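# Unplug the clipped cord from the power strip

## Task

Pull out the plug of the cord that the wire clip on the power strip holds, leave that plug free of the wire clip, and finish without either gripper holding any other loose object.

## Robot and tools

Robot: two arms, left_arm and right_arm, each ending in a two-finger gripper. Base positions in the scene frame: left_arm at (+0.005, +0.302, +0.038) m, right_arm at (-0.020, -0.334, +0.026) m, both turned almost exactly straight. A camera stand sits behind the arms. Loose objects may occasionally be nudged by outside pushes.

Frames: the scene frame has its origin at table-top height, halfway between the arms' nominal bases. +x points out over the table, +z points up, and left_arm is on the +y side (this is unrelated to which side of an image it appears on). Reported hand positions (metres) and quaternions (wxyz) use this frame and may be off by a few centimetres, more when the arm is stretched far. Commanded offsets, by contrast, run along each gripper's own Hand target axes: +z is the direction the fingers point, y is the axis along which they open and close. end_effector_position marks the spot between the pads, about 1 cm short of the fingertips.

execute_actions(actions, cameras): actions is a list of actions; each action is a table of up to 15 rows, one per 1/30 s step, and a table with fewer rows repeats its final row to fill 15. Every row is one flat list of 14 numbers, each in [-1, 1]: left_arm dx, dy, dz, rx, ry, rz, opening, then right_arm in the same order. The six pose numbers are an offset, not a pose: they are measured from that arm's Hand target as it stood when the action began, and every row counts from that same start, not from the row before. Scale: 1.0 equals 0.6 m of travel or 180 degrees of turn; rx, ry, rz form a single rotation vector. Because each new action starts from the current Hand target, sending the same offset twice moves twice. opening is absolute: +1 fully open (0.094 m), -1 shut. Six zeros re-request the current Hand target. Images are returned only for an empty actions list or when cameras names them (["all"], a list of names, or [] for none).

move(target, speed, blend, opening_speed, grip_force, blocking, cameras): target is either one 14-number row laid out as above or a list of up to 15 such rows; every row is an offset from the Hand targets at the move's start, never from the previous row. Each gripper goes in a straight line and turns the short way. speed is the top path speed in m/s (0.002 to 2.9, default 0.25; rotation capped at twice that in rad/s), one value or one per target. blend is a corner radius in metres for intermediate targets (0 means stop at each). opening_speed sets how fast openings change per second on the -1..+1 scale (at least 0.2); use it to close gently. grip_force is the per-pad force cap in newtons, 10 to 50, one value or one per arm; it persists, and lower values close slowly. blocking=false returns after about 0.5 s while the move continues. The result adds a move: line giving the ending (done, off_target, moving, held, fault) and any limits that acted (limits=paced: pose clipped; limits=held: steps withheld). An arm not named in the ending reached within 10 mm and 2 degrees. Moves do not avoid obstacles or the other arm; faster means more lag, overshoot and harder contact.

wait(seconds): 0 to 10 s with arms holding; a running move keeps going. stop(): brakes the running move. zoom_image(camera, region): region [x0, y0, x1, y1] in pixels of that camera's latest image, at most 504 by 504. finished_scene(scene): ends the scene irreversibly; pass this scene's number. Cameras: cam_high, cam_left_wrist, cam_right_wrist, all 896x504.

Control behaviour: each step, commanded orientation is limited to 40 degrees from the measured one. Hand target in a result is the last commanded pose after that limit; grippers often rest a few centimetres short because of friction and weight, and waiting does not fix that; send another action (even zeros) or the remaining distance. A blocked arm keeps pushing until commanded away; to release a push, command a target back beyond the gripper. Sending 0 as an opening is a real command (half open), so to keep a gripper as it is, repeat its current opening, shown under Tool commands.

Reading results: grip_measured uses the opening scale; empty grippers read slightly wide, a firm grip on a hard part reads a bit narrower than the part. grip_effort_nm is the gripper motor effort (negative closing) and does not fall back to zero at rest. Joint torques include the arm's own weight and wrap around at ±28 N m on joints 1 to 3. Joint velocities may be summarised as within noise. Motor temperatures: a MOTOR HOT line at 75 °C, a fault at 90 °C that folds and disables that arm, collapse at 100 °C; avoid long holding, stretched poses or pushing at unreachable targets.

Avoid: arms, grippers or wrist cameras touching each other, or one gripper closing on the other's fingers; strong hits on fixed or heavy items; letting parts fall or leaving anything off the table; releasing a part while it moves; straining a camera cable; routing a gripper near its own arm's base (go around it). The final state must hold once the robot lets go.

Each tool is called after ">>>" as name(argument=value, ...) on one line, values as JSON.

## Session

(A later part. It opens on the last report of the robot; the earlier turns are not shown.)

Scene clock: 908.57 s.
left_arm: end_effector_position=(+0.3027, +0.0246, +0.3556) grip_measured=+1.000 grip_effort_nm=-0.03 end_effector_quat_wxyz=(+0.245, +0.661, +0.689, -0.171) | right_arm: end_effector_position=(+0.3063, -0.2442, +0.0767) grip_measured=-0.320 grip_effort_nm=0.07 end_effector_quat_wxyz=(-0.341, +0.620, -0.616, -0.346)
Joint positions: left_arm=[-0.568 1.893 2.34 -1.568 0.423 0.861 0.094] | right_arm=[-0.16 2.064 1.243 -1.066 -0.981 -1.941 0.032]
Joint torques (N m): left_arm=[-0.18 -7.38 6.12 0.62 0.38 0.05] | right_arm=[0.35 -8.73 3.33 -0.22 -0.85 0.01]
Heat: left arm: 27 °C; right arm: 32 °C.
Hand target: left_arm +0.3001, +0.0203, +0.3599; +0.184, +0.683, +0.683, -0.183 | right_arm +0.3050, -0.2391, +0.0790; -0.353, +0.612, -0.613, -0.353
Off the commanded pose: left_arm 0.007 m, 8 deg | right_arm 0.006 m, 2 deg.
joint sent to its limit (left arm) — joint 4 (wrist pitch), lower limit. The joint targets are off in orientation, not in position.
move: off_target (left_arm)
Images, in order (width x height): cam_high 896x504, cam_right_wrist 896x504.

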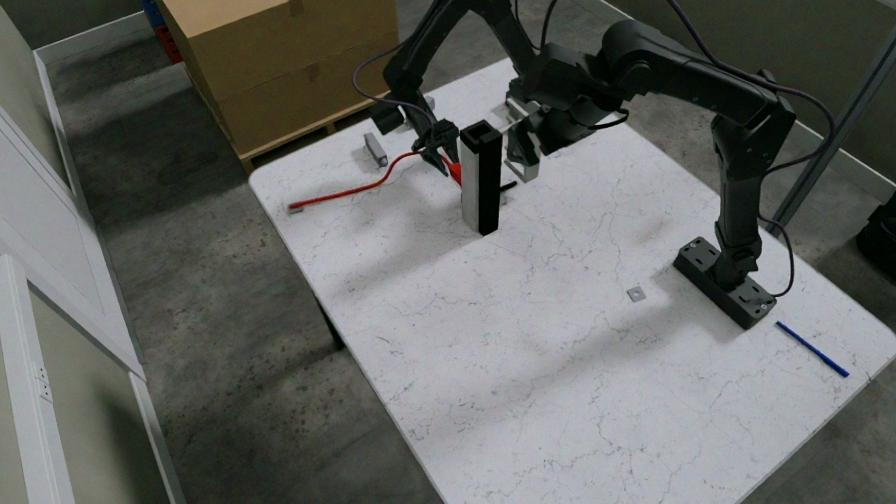

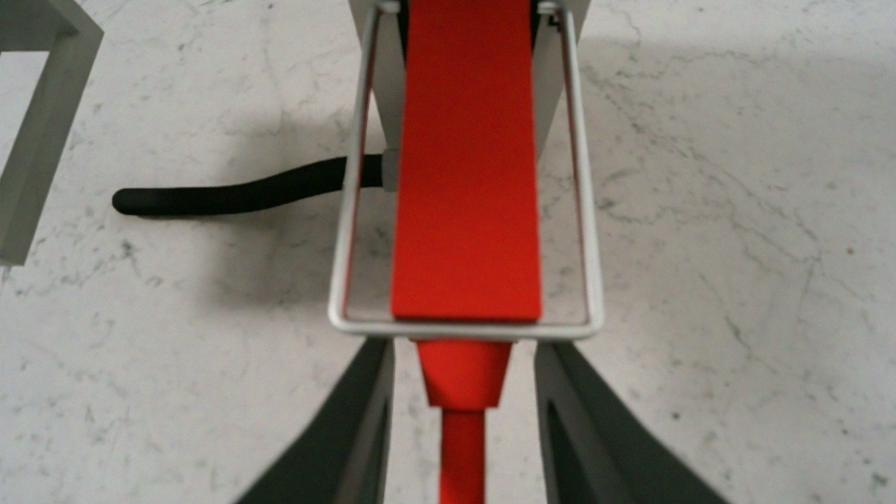

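>>> move(target=[0,0,0,0,0,0,1, -0.0274,0,-0.0035,0,0,0,-0.319], speed=0.05, cameras=["cam_right_wrist", "cam_high"])

Scene clock: 940.50 s.
left_arm: end_effector_position=(+0.3027, +0.0246, +0.3556) grip_measured=+1.000 grip_effort_nm=-0.03 end_effector_quat_wxyz=(+0.245, +0.661, +0.689, -0.171) | right_arm: end_effector_position=(+0.3057, -0.2392, +0.0798) grip_measured=-0.320 grip_effort_nm=0.07 end_effector_quat_wxyz=(-0.336, +0.617, -0.620, -0.350)
Joint positions: left_arm=[-0.568 1.893 2.34 -1.568 0.423 0.861 0.094] | right_arm=[-0.144 2.053 1.243 -1.065 -0.981 -1.91 0.032]
Joint torques (N m): left_arm=[-0.18 -7.24 5.97 0.64 0.4 0.07] | right_arm=[0.65 -11.18 4.04 -0.39 -0.92 0.05]
Heat: left arm: 27 °C; right arm: 31 °C.
Hand target: left_arm +0.3001, +0.0203, +0.3599; +0.184, +0.683, +0.683, -0.183 | right_arm +0.3051, -0.2326, +0.0943; -0.353, +0.612, -0.613, -0.353
Off the commanded pose: left_arm 0.007 m, 8 deg | right_arm 0.016 m, 2 deg.
joint sent to its limit (left arm) — joint 4 (wrist pitch), lower limit. The joint targets are off in orientation, not in position.
move: off_target (left_arm, right_arm)
Images, in order (width x height): cam_high 896x504, cam_right_wrist 896x504.

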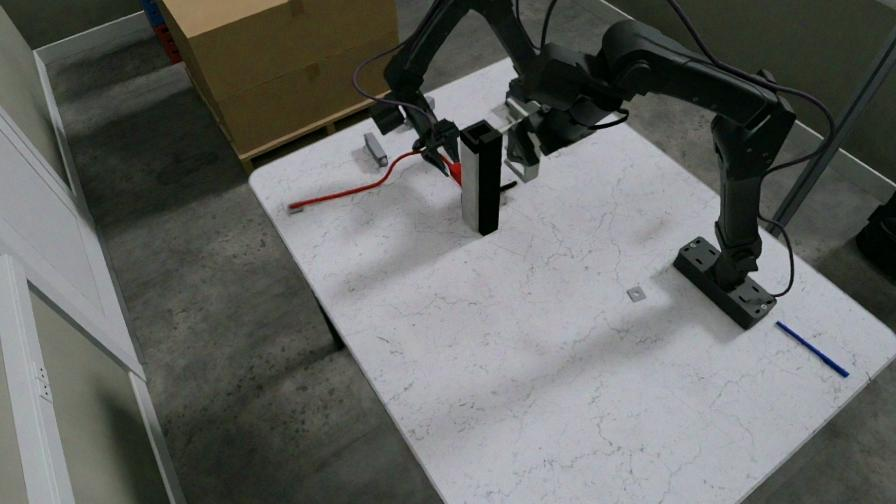

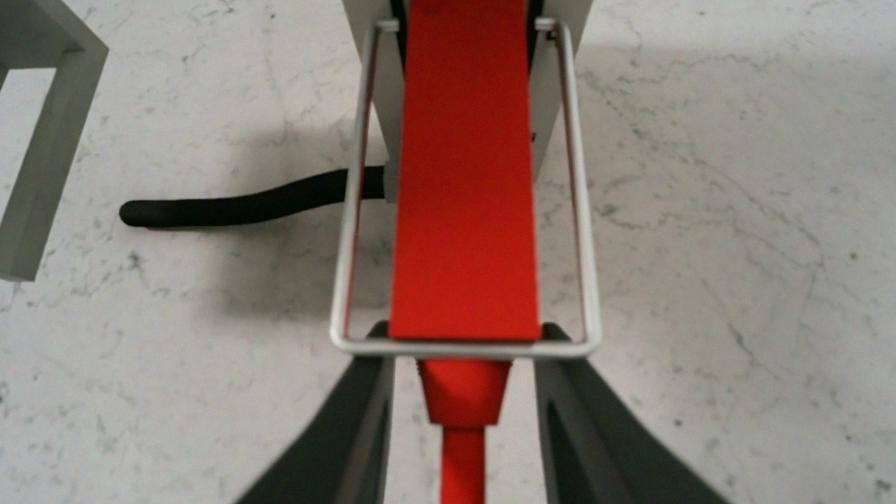

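>>> move(target=[0,0,0,0,0,0,1, -0.0267,0,-0.0038,0,0,0,-0.319], speed=0.05, cameras=["cam_right_wrist"])

Scene clock: 949.97 s.
left_arm: end_effector_position=(+0.3027, +0.0246, +0.3556) grip_measured=+1.000 grip_effort_nm=-0.03 end_effector_quat_wxyz=(+0.245, +0.661, +0.689, -0.171) | right_arm: end_effector_position=(+0.3051, -0.2408, +0.0836) grip_measured=-0.320 grip_effort_nm=0.07 end_effector_quat_wxyz=(-0.325, +0.624, -0.626, -0.338)
Joint positions: left_arm=[-0.568 1.893 2.34 -1.568 0.423 0.861 0.094] | right_arm=[-0.138 2.023 1.243 -1.065 -0.948 -1.883 0.032]
Joint torques (N m): left_arm=[-0.32 -7.43 6.02 0.61 0.32 0.05] | right_arm=[1.62 -11.67 5.34 -0.61 -1.29 0.08]
Heat: left arm: 27 °C; right arm: 32 °C.
Hand target: left_arm +0.3001, +0.0203, +0.3599; +0.184, +0.683, +0.683, -0.183 | right_arm +0.3051, -0.2266, +0.1093; -0.354, +0.612, -0.613, -0.353
Off the commanded pose: left_arm 0.007 m, 8 deg | right_arm 0.029 m, 4 deg.
joint sent to its limit (left arm) — joint 4 (wrist pitch), lower limit. The joint targets are off in orientation, not in position.
move: off_target (left_arm, right_arm)
Images, in order (width x height): cam_right_wrist 896x504.

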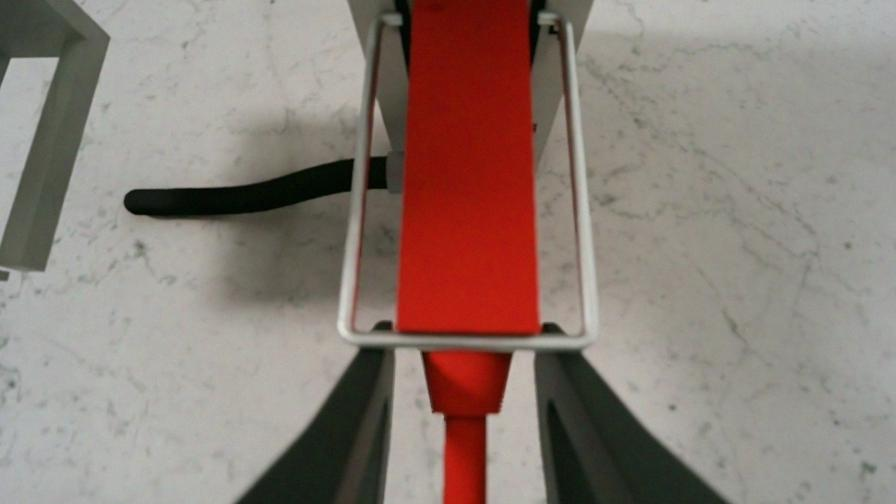

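>>> zoom_image(camera="cam_right_wrist", region=[320, 280, 620, 450])

>>> wait(seconds=0.5, cameras=["all"])

>>> zoom_image(camera="cam_high", region=[400, 80, 540, 220])

Scaled by 1.680.

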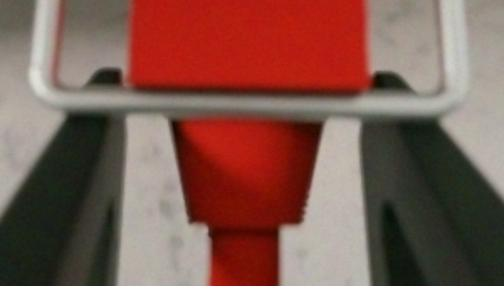

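Scene clock: 972.63 s.
left_arm: end_effector_position=(+0.3027, +0.0246, +0.3556) grip_measured=+1.000 grip_effort_nm=-0.02 end_effector_quat_wxyz=(+0.245, +0.661, +0.689, -0.171) | right_arm: end_effector_position=(+0.3051, -0.2408, +0.0836) grip_measured=-0.320 grip_effort_nm=0.07 end_effector_quat_wxyz=(-0.324, +0.624, -0.626, -0.338)
Joint positions: left_arm=[-0.568 1.893 2.34 -1.568 0.423 0.861 0.094] | right_arm=[-0.138 2.023 1.243 -1.065 -0.948 -1.882 0.032]
Joint torques (N m): left_arm=[-0.4 -7.31 6.02 0.59 0.35 0.02] | right_arm=[1.57 -11.63 5.31 -0.63 -1.3 0.06]
Heat: left arm: 27 °C; right arm: 34 °C.
Hand target: left_arm +0.3001, +0.0203, +0.3599; +0.184, +0.683, +0.683, -0.183 | right_arm +0.3051, -0.2266, +0.1093; -0.354, +0.612, -0.613, -0.353
Tool commands: left_gripper/opening=+1.0 right_gripper/opening=-0.319
Off the commanded pose: left_arm 0.007 m, 8 deg | right_arm 0.029 m, 4 deg.
wait: 0.50 s; at rest from the start

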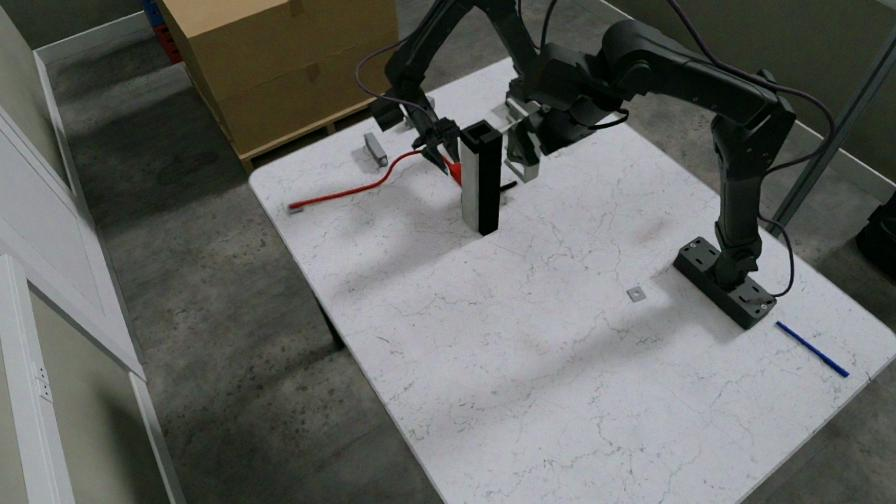

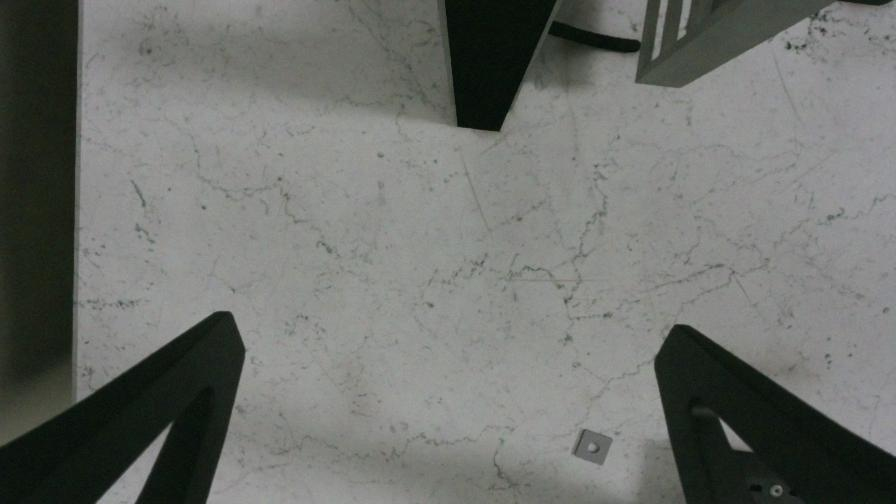

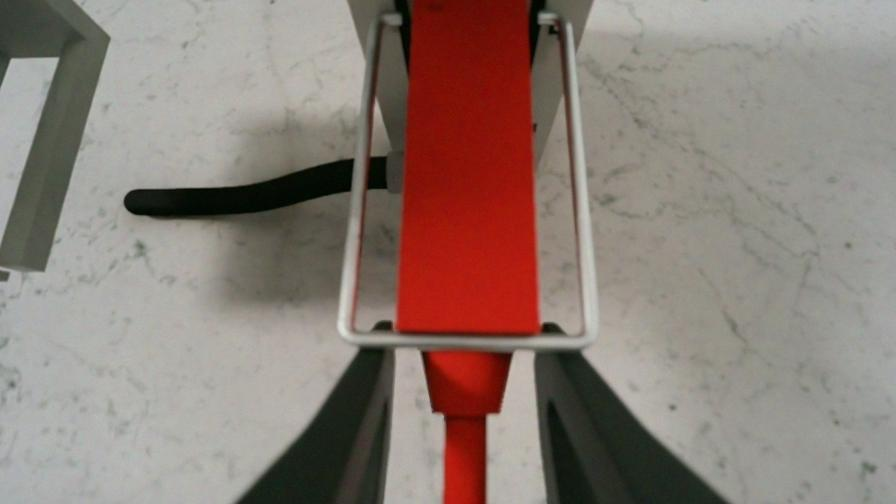

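Scaled by 3.600.

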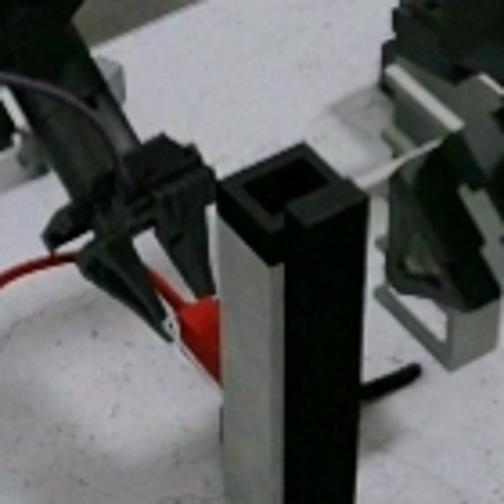

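>>> move(target=[0,0,0,0,0,0,1, 0.0018,0,-0.0298,0,0,0,-0.319], speed=0.04, cameras=["cam_right_wrist"])

Scene clock: 1096.33 s.
left_arm: end_effector_position=(+0.3027, +0.0246, +0.3556) grip_measured=+1.000 grip_effort_nm=-0.02 end_effector_quat_wxyz=(+0.245, +0.661, +0.689, -0.171) | right_arm: end_effector_position=(+0.2977, -0.2469, +0.0926) grip_measured=-0.320 grip_effort_nm=0.06 end_effector_quat_wxyz=(-0.323, +0.616, -0.625, -0.353)
Joint positions: left_arm=[-0.568 1.893 2.34 -1.568 0.423 0.861 0.094] | right_arm=[-0.165 2.023 1.261 -1.16 -0.955 -1.94 0.032]
Joint torques (N m): left_arm=[-0.34 -7.31 5.98 0.61 0.34 0.07] | right_arm=[-0.13 -10.78 7.84 -0.84 -1.08 -0.17]
Motor temperatures (°C): left_arm=[21 26 27 24 21 23 23] | right_arm=[20 38 26 23 28 23 20]
Heat: left arm: 27 °C; right arm: 38 °C.
Hand target: left_arm +0.3001, +0.0203, +0.3599; +0.184, +0.683, +0.683, -0.183 | right_arm +0.3052, -0.2426, +0.1173; -0.354, +0.612, -0.613, -0.353
Off the commanded pose: left_arm 0.007 m, 8 deg | right_arm 0.026 m, 4 deg.
joint sent to its limit (left arm) — joint 4 (wrist pitch), lower limit. The joint targets are off in orientation, not in position.
move: off_target (left_arm, right_arm)
Images, in order (width x height): cam_right_wrist 896x504.

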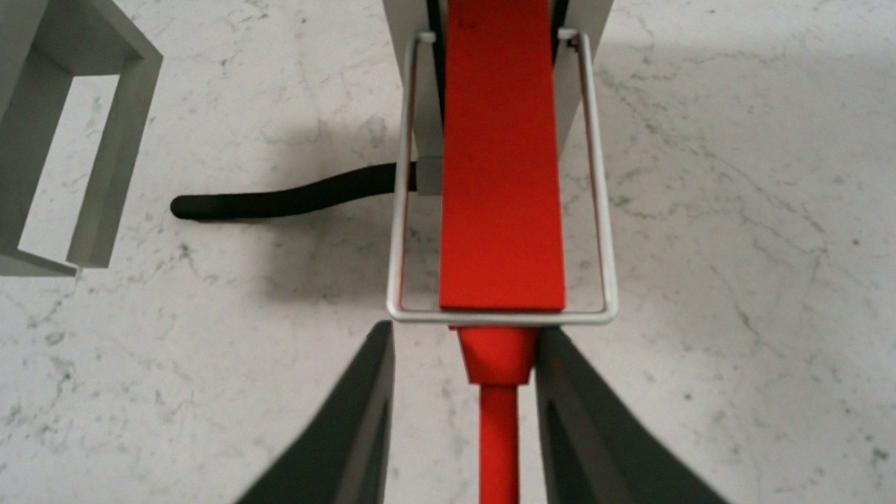

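>>> move(target=[0,0,0,0,0,0,1, 0,0,-0.08,0,0,0,-0.319], speed=0.08, cameras=["cam_right_wrist"])

Scene clock: 1139.03 s.
left_arm: end_effector_position=(+0.3027, +0.0246, +0.3556) grip_measured=+1.000 grip_effort_nm=-0.02 end_effector_quat_wxyz=(+0.245, +0.661, +0.689, -0.171) | right_arm: end_effector_position=(+0.2991, -0.2824, +0.1323) grip_measured=-0.320 grip_effort_nm=0.06 end_effector_quat_wxyz=(-0.339, +0.604, -0.627, -0.357)
Joint positions: left_arm=[-0.568 1.893 2.34 -1.568 0.423 0.861 0.094] | right_arm=[-0.281 2.023 1.398 -1.43 -0.95 -2.101 0.032]
Joint torques (N m): left_arm=[-0.29 -7.61 6.22 0.59 0.4 0] | right_arm=[-0.29 -8.87 8.08 -0.76 -0.57 -0.11]
Heat: left arm: 27 °C; right arm: 37 °C.
Hand target: left_arm +0.3001, +0.0203, +0.3599; +0.184, +0.683, +0.683, -0.183 | right_arm +0.3051, -0.2841, +0.1413; -0.354, +0.612, -0.613, -0.353
Off the commanded pose: left_arm 0.007 m, 8 deg | right_arm 0.011 m, 3 deg.
joint sent to its limit (left arm) — joint 4 (wrist pitch), lower limit. The joint targets are off in orientation, not in position.
joint sent to its limit (right arm) — joint 6 (wrist roll), lower limit. The joint targets still meet the commanded pose.
move: off_target (left_arm, right_arm)
Images, in order (width x height): cam_right_wrist 896x504.

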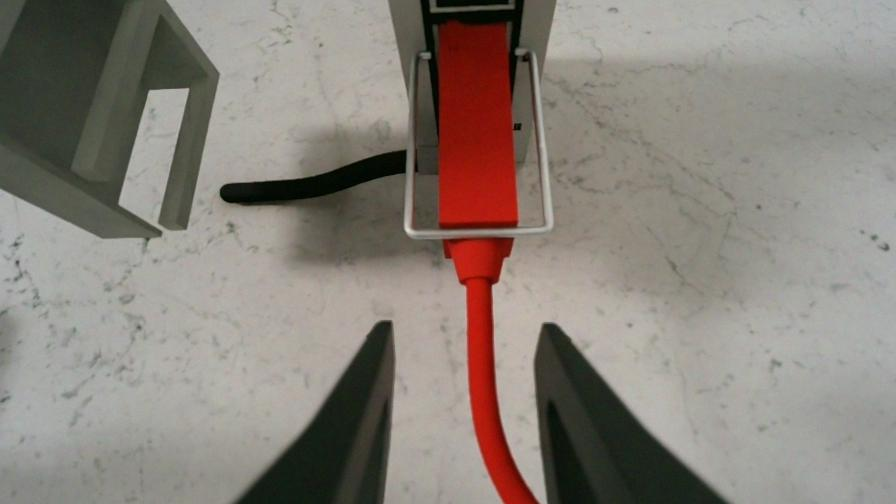

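>>> zoom_image(camera="cam_right_wrist", region=[390, 10, 570, 300])

>>> zoom_image(camera="cam_right_wrist", region=[400, 200, 560, 290])

>>> zoom_image(camera="cam_right_wrist", region=[400, 10, 560, 110])

Scaled by 1.738.

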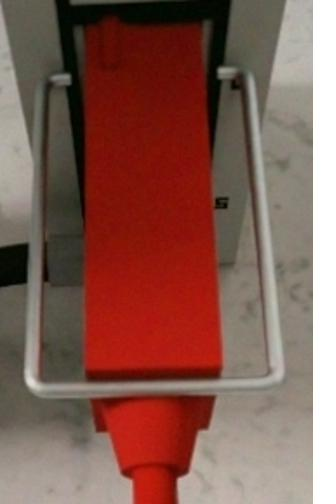

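Scaled by 3.150.

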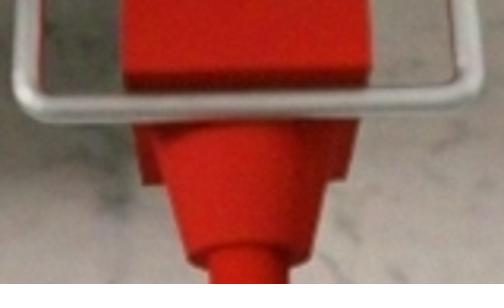

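Scaled by 3.150.

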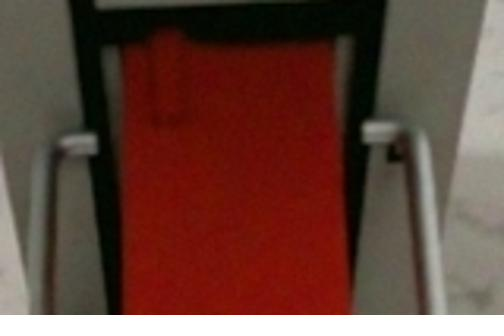

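>>> move(target=[0.07,0.2165,0.3887,0.1103,-0.4122,0.0457,1, 0,0,0,0,0,0,-0.319], speed=0.15, cameras=["all"])

Scene clock: 1184.20 s.
left_arm: end_effector_position=(+0.4311, -0.0576, +0.1319) grip_measured=+1.000 grip_effort_nm=-0.03 end_effector_quat_wxyz=(+0.392, +0.577, +0.414, -0.584) | right_arm: end_effector_position=(+0.2989, -0.2824, +0.1323) grip_measured=-0.320 grip_effort_nm=0.06 end_effector_quat_wxyz=(-0.339, +0.604, -0.627, -0.357)
Joint positions: left_arm=[-0.372 2.594 1.832 0.245 1.552 0.485 0.094] | right_arm=[-0.281 2.023 1.398 -1.431 -0.949 -2.101 0.032]
Joint torques (N m): left_arm=[-0.39 -13.03 6.57 1.17 0.45 0.03] | right_arm=[-0.13 -8.91 8.06 -0.77 -0.56 -0.11]
Heat: left arm: 27 °C; right arm: 36 °C.
Hand target: left_arm +0.4302, -0.0599, +0.1370; +0.455, +0.499, +0.349, -0.650 | right_arm +0.3051, -0.2841, +0.1413; -0.353, +0.612, -0.613, -0.353
Off the commanded pose: left_arm 0.006 m, 16 deg | right_arm 0.011 m, 3 deg.
joint sent to its limit (left arm) — joint 5 (wrist yaw), upper limit. The joint targets are off in orientation, not in position.
joint sent to its limit (right arm) — joint 6 (wrist roll), lower limit. The joint targets still meet the commanded pose.
move: off_target (left_arm, right_arm)

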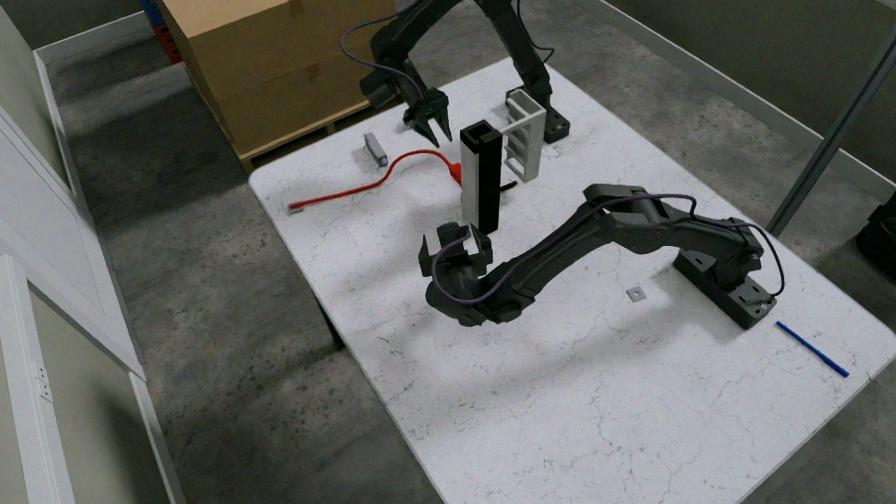

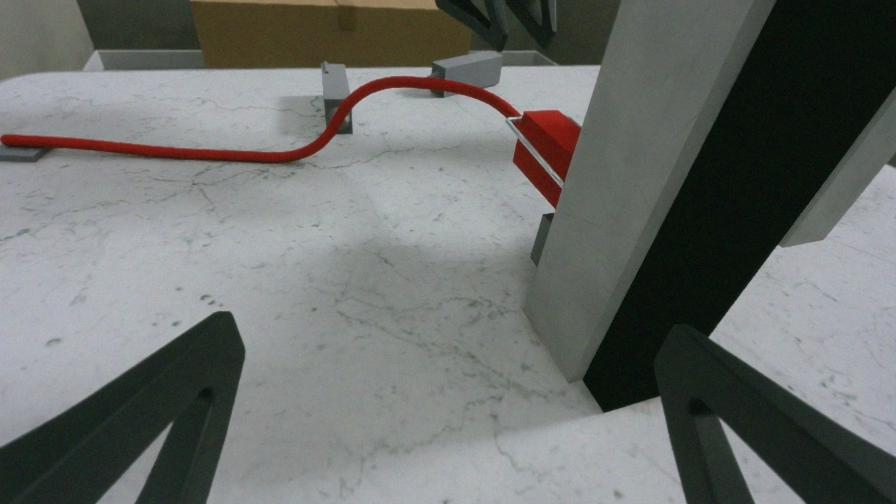

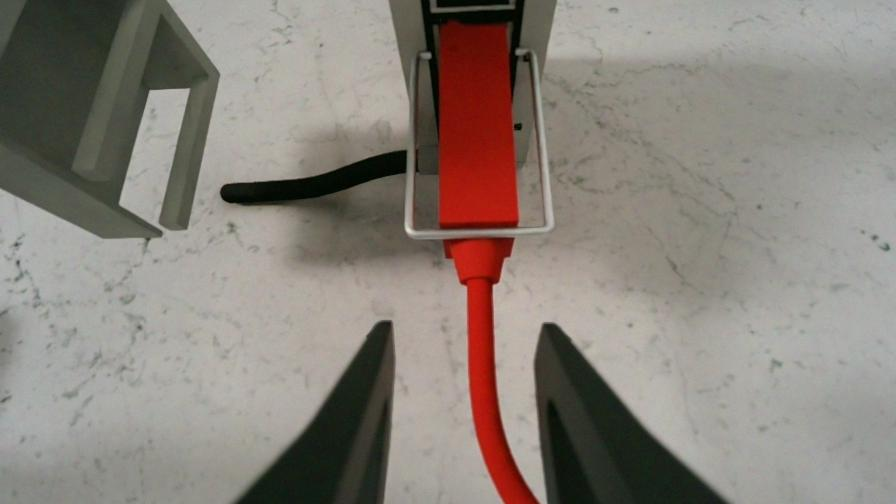

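>>> zoom_image(camera="cam_left_wrist", region=[490, 80, 610, 230])

>>> zoom_image(camera="cam_left_wrist", region=[500, 95, 600, 215])

>>> zoom_image(camera="cam_left_wrist", region=[505, 100, 585, 200])

Scaled by 3.360.

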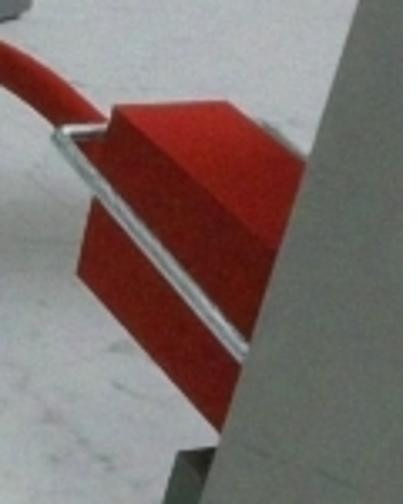

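Scaled by 4.200.

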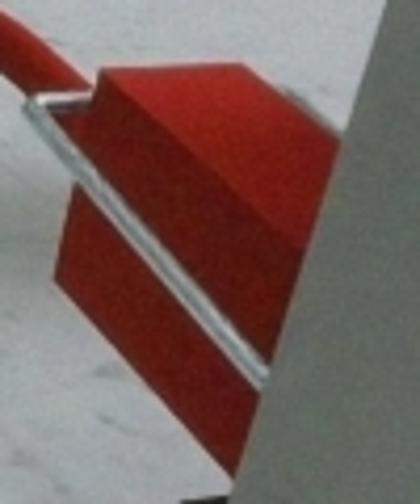

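Scaled by 5.040.

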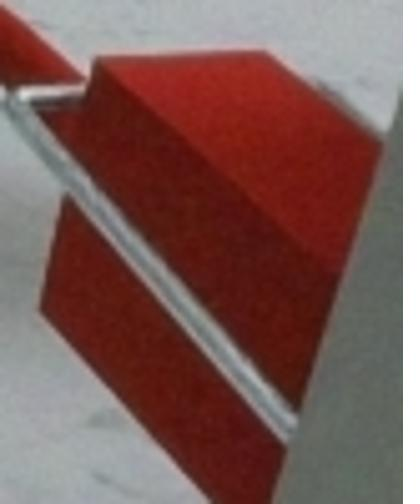

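>>> move(target=[0,0,0,0,0,0,1, 0.0276,0.0943,0.0065,0.1824,-0.0969,0.0700,-0.95], speed=0.12, cameras=["all"])

Scene clock: 1333.80 s.
left_arm: end_effector_position=(+0.4311, -0.0576, +0.1319) grip_measured=+1.000 grip_effort_nm=-0.03 end_effector_quat_wxyz=(+0.392, +0.577, +0.414, -0.584) | right_arm: end_effector_position=(+0.2524, -0.2924, +0.1188) grip_measured=-0.949 grip_effort_nm=-0.07 end_effector_quat_wxyz=(+0.545, -0.359, +0.701, +0.285)
Joint positions: left_arm=[-0.372 2.594 1.832 0.246 1.552 0.485 0.094] | right_arm=[-0.506 1.497 0.474 -0.26 -1.315 -1.264 0.002]
Joint torques (N m): left_arm=[-0.42 -12.92 6.61 1.06 0.48 0.07] | right_arm=[-0.31 -5.49 3.41 0.65 -0.96 0]
Heat: left arm: 30 °C; right arm: 35 °C.
Hand target: left_arm +0.4300, -0.0597, +0.1368; +0.397, +0.586, +0.395, -0.586 (not the last commanded pose) | right_arm +0.2485, -0.2890, +0.1250; +0.558, -0.359, +0.690, +0.290
Off the commanded pose: left_arm 0.006 m, 16 deg | right_arm 0.008 m, 2 deg.
move: off_target (left_arm)

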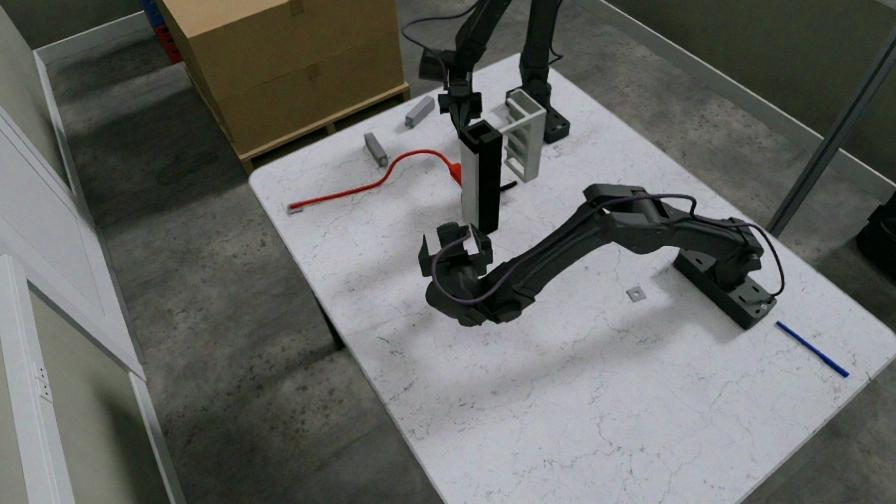

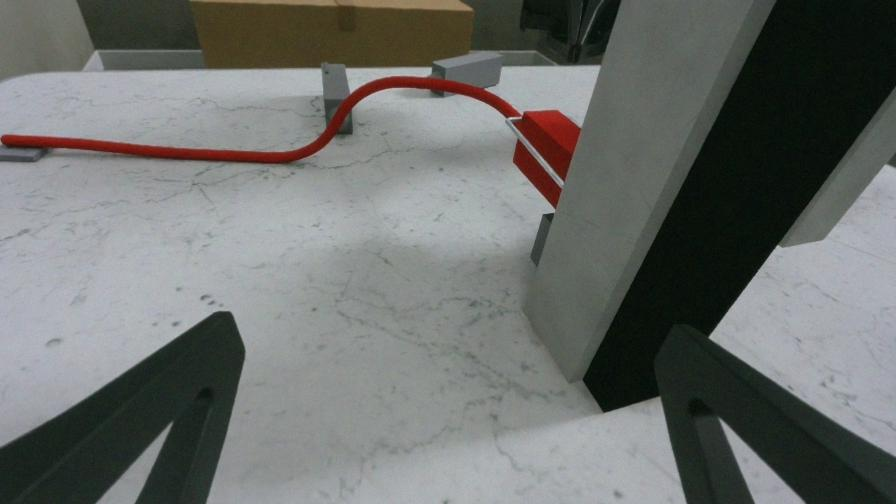

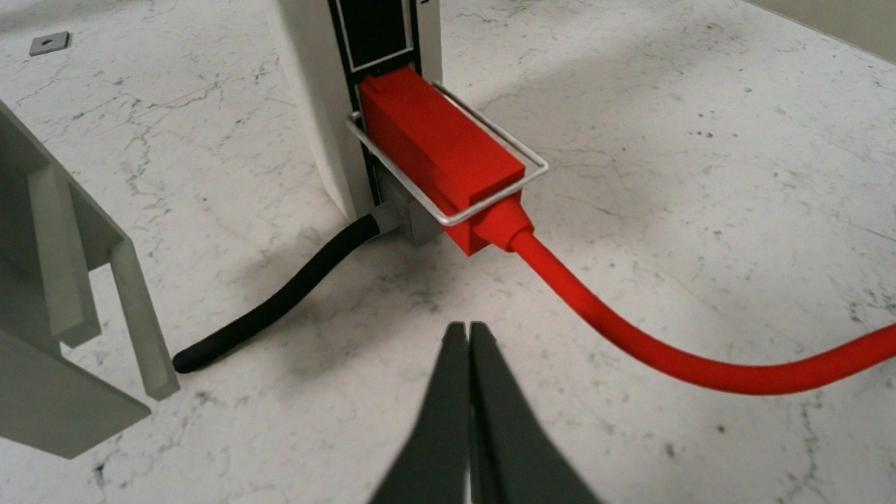

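>>> zoom_image(camera="cam_right_wrist", region=[330, 60, 570, 270])

>>> zoom_image(camera="cam_right_wrist", region=[420, 140, 560, 260])

>>> zoom_image(camera="cam_right_wrist", region=[335, 90, 435, 190])

Scaled by 2.100.

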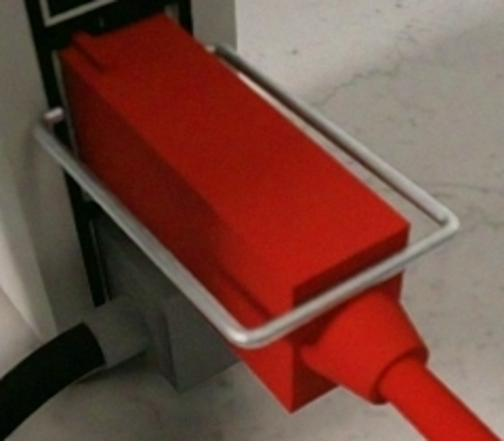

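Scaled by 3.600.

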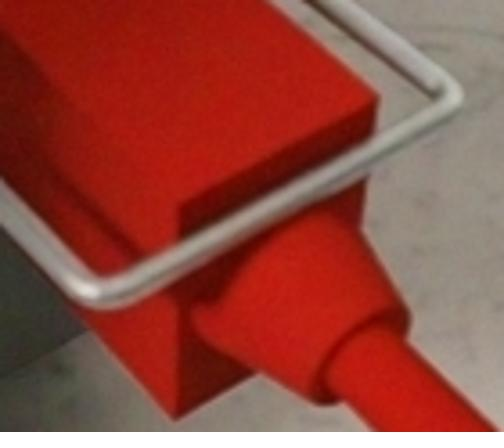

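Scaled by 5.040.

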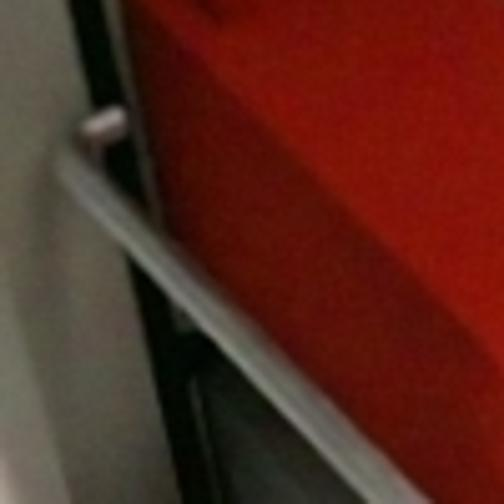

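>>> move(target=[[0,0,0,0,0,0,1, 0.035,0.0047,0.0247,0,0,0,-0.95],[0,0,0,0,0,0,1, 0.0378,0.0043,0.095,0,0,0,-0.95]], speed=0.06, cameras=["cam_right_wrist","cam_left_wrist"])

Scene clock: 1379.63 s.
left_arm: end_effector_position=(+0.4311, -0.0576, +0.1319) grip_measured=+1.000 grip_effort_nm=-0.02 end_effector_quat_wxyz=(+0.392, +0.577, +0.414, -0.584) | right_arm: end_effector_position=(+0.2807, -0.2487, +0.0969) grip_measured=-0.949 grip_effort_nm=-0.07 end_effector_quat_wxyz=(+0.565, -0.362, +0.686, +0.284)
Joint positions: left_arm=[-0.372 2.594 1.832 0.246 1.552 0.485 0.094] | right_arm=[-0.259 1.704 0.267 0.866 -1.189 -0.558 0.002]
Joint torques (N m): left_arm=[-0.43 -12.89 6.35 0.99 0.41 0.06] | right_arm=[0.43 -3.44 2.17 1.39 -0.32 0]
Motor temperatures (°C): left_arm=[20 31 28 26 21 23 23] | right_arm=[20 32 27 24 26 23 20]
Heat: left arm: 31 °C; right arm: 32 °C.
Hand target: left_arm +0.4300, -0.0597, +0.1368; +0.397, +0.586, +0.395, -0.586 | right_arm +0.2757, -0.2458, +0.0910; +0.558, -0.358, +0.690, +0.290
Off the commanded pose: left_arm 0.006 m, 2 deg | right_arm 0.008 m, 1 deg.
move: done
Images, in order (width x height): cam_left_wrist 896x504, cam_right_wrist 896x504.

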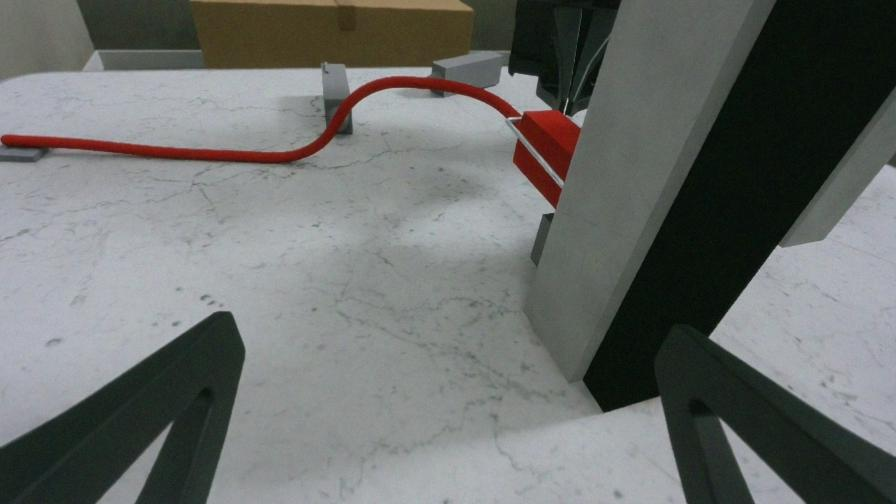

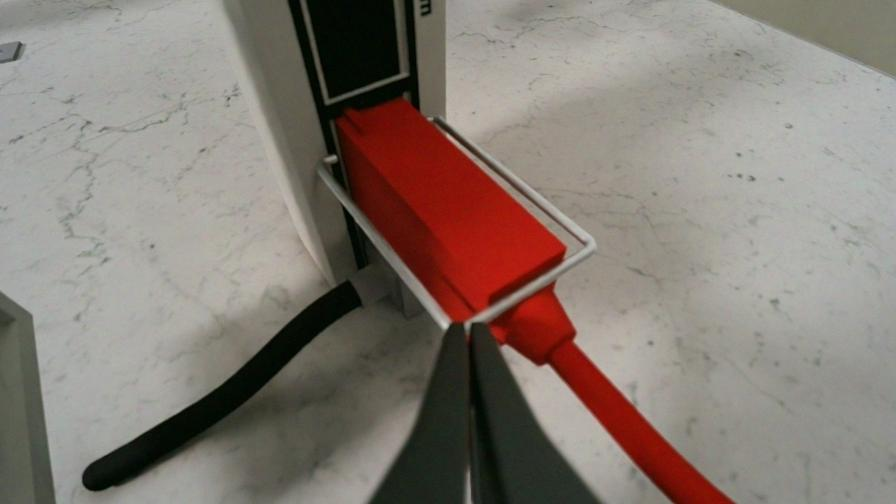

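>>> move(target=[0,0,0,0,0,0,1, 0.0358,0,-0.0257,0,0,0,-0.95], speed=0.06, cameras=["cam_right_wrist"])

Scene clock: 1390.63 s.
left_arm: end_effector_position=(+0.4311, -0.0576, +0.1319) grip_measured=+1.000 grip_effort_nm=-0.02 end_effector_quat_wxyz=(+0.392, +0.577, +0.414, -0.584) | right_arm: end_effector_position=(+0.2702, -0.2641, +0.0745) grip_measured=-0.949 grip_effort_nm=-0.07 end_effector_quat_wxyz=(+0.561, -0.359, +0.692, +0.277)
Joint positions: left_arm=[-0.372 2.594 1.832 0.246 1.552 0.485 0.094] | right_arm=[-0.341 1.788 0.256 0.815 -1.235 -0.709 0.002]
Joint torques (N m): left_arm=[-0.38 -13.12 6.38 0.97 0.48 0] | right_arm=[-0.51 -4.08 2.26 1.04 -0.68 -0.13]
Heat: left arm: 31 °C; right arm: 32 °C.
Hand target: left_arm +0.4300, -0.0597, +0.1368; +0.397, +0.586, +0.395, -0.586 | right_arm +0.2644, -0.2618, +0.0732; +0.558, -0.358, +0.690, +0.290
Off the commanded pose: left_arm 0.006 m, 2 deg | right_arm 0.006 m, 2 deg.
move: done
Images, in order (width x height): cam_right_wrist 896x504.

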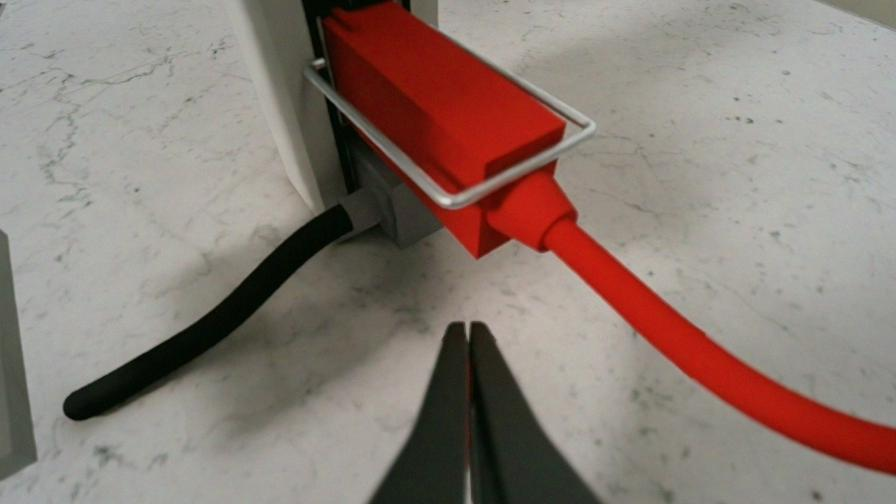

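>>> move(target=[0,0,0,0,0,0,1, 0,0,0.036,0,0,0,-0.95], speed=0.05, cameras=["cam_right_wrist"])

Scene clock: 1398.97 s.
left_arm: end_effector_position=(+0.4311, -0.0576, +0.1319) grip_measured=+1.000 grip_effort_nm=-0.03 end_effector_quat_wxyz=(+0.392, +0.577, +0.414, -0.584) | right_arm: end_effector_position=(+0.2812, -0.2473, +0.0739) grip_measured=-0.949 grip_effort_nm=-0.07 end_effector_quat_wxyz=(+0.564, -0.361, +0.686, +0.284)
Joint positions: left_arm=[-0.372 2.594 1.832 0.246 1.552 0.485 0.094] | right_arm=[-0.252 1.882 0.256 1.064 -1.183 -0.547 0.002]
Joint torques (N m): left_arm=[-0.46 -12.98 6.56 1 0.47 0.02] | right_arm=[0.54 -3.9 1.16 1.39 -0.32 -0.03]
Heat: left arm: 32 °C; right arm: 32 °C.
Hand target: left_arm +0.4300, -0.0597, +0.1368; +0.397, +0.586, +0.395, -0.586 | right_arm +0.2765, -0.2445, +0.0687; +0.558, -0.358, +0.690, +0.290
Off the commanded pose: left_arm 0.006 m, 2 deg | right_arm 0.008 m, 1 deg.
move: done
Images, in order (width x height): cam_right_wrist 896x504.

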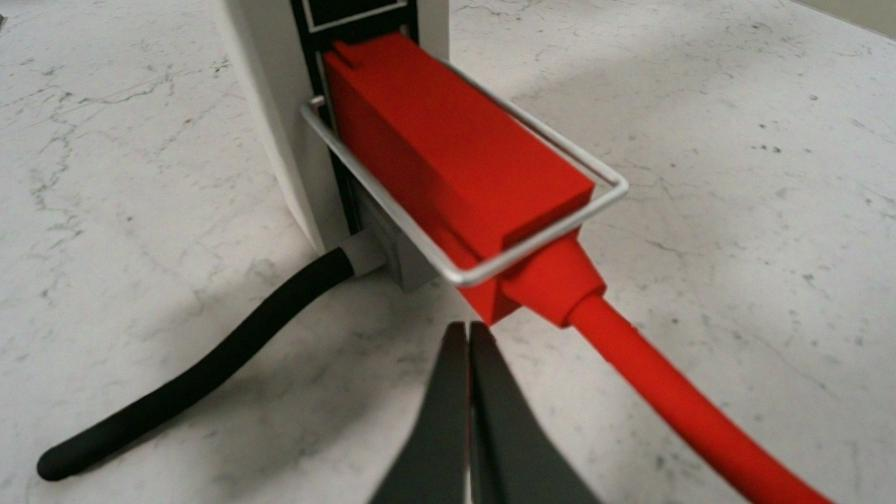

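>>> move(target=[0,0,0,0,0,0,1, -0.0337,-0.0003,-0.0018,0,0,0,-0.95], speed=0.05, cameras=["cam_right_wrist"])

Scene clock: 1415.27 s.
left_arm: end_effector_position=(+0.4311, -0.0576, +0.1319) grip_measured=+1.000 grip_effort_nm=-0.03 end_effector_quat_wxyz=(+0.392, +0.577, +0.414, -0.584) | right_arm: end_effector_position=(+0.2812, -0.2449, +0.0861) grip_measured=-0.949 grip_effort_nm=-0.07 end_effector_quat_wxyz=(+0.559, -0.354, +0.692, +0.288)
Joint positions: left_arm=[-0.372 2.594 1.832 0.246 1.552 0.485 0.094] | right_arm=[-0.239 1.776 0.256 0.96 -1.166 -0.519 0.002]
Joint torques (N m): left_arm=[-0.23 -13.09 6.54 1.06 0.53 0.13] | right_arm=[0.65 -6.43 2.48 1.17 -0.35 -0.04]
Heat: left arm: 32 °C; right arm: 31 °C.
Hand target: left_arm +0.4300, -0.0597, +0.1368; +0.397, +0.586, +0.395, -0.586 | right_arm +0.2785, -0.2420, +0.0886; +0.558, -0.358, +0.690, +0.290
Off the commanded pose: left_arm 0.006 m, 2 deg | right_arm 0.005 m, 1 deg.
move: done
Images, in order (width x height): cam_right_wrist 896x504.

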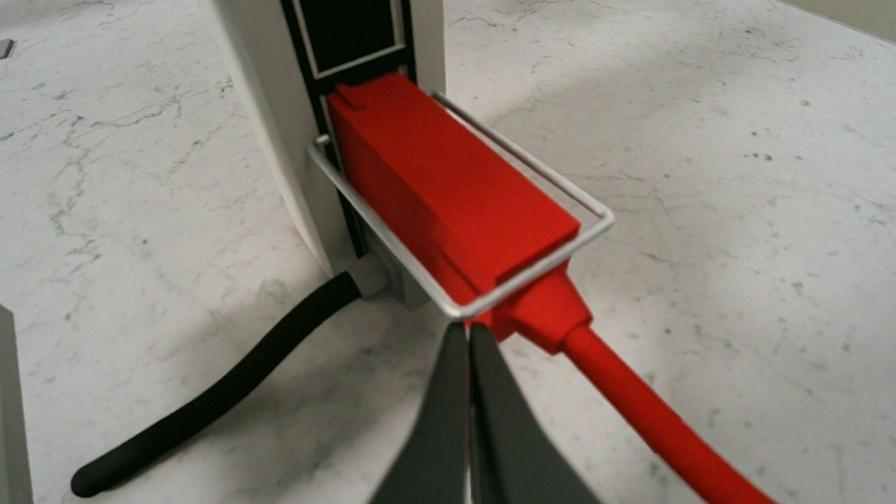

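>>> move(target=[0,0,0,0,0,0,1, -0.0169,0,0,0,0,0,-0.95], speed=0.05, cameras=["cam_right_wrist"])

Scene clock: 1422.33 s.
left_arm: end_effector_position=(+0.4311, -0.0576, +0.1319) grip_measured=+1.000 grip_effort_nm=-0.02 end_effector_quat_wxyz=(+0.392, +0.577, +0.414, -0.584) | right_arm: end_effector_position=(+0.2800, -0.2445, +0.0896) grip_measured=-0.949 grip_effort_nm=-0.07 end_effector_quat_wxyz=(+0.550, -0.345, +0.703, +0.290)
Joint positions: left_arm=[-0.372 2.594 1.832 0.246 1.552 0.485 0.094] | right_arm=[-0.233 1.712 0.256 0.872 -1.145 -0.511 0.002]
Joint torques (N m): left_arm=[-0.23 -13 6.6 0.97 0.47 0.06] | right_arm=[0.95 -6.49 3.56 1.39 -0.5 0]
Heat: left arm: 32 °C; right arm: 32 °C.
Hand target: left_arm +0.4300, -0.0597, +0.1368; +0.397, +0.586, +0.395, -0.586 | right_arm +0.2798, -0.2403, +0.0986; +0.558, -0.358, +0.690, +0.290
Off the commanded pose: left_arm 0.006 m, 2 deg | right_arm 0.010 m, 2 deg.
move: done
Images, in order (width x height): cam_right_wrist 896x504.

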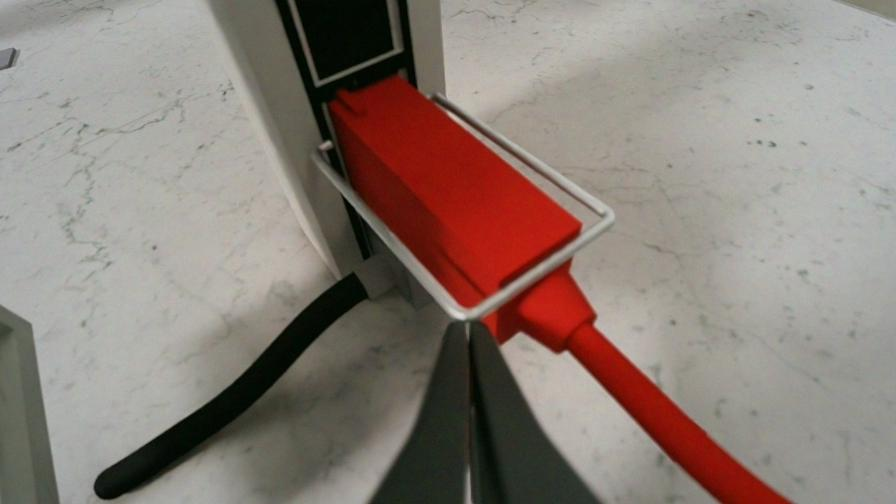

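>>> zoom_image(camera="cam_right_wrist", region=[430, 190, 630, 370])

Scaled by 2.520.

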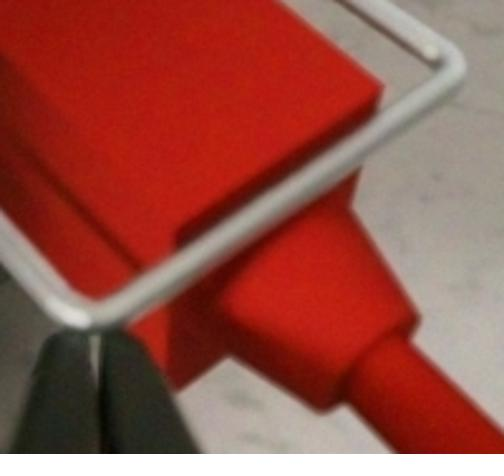

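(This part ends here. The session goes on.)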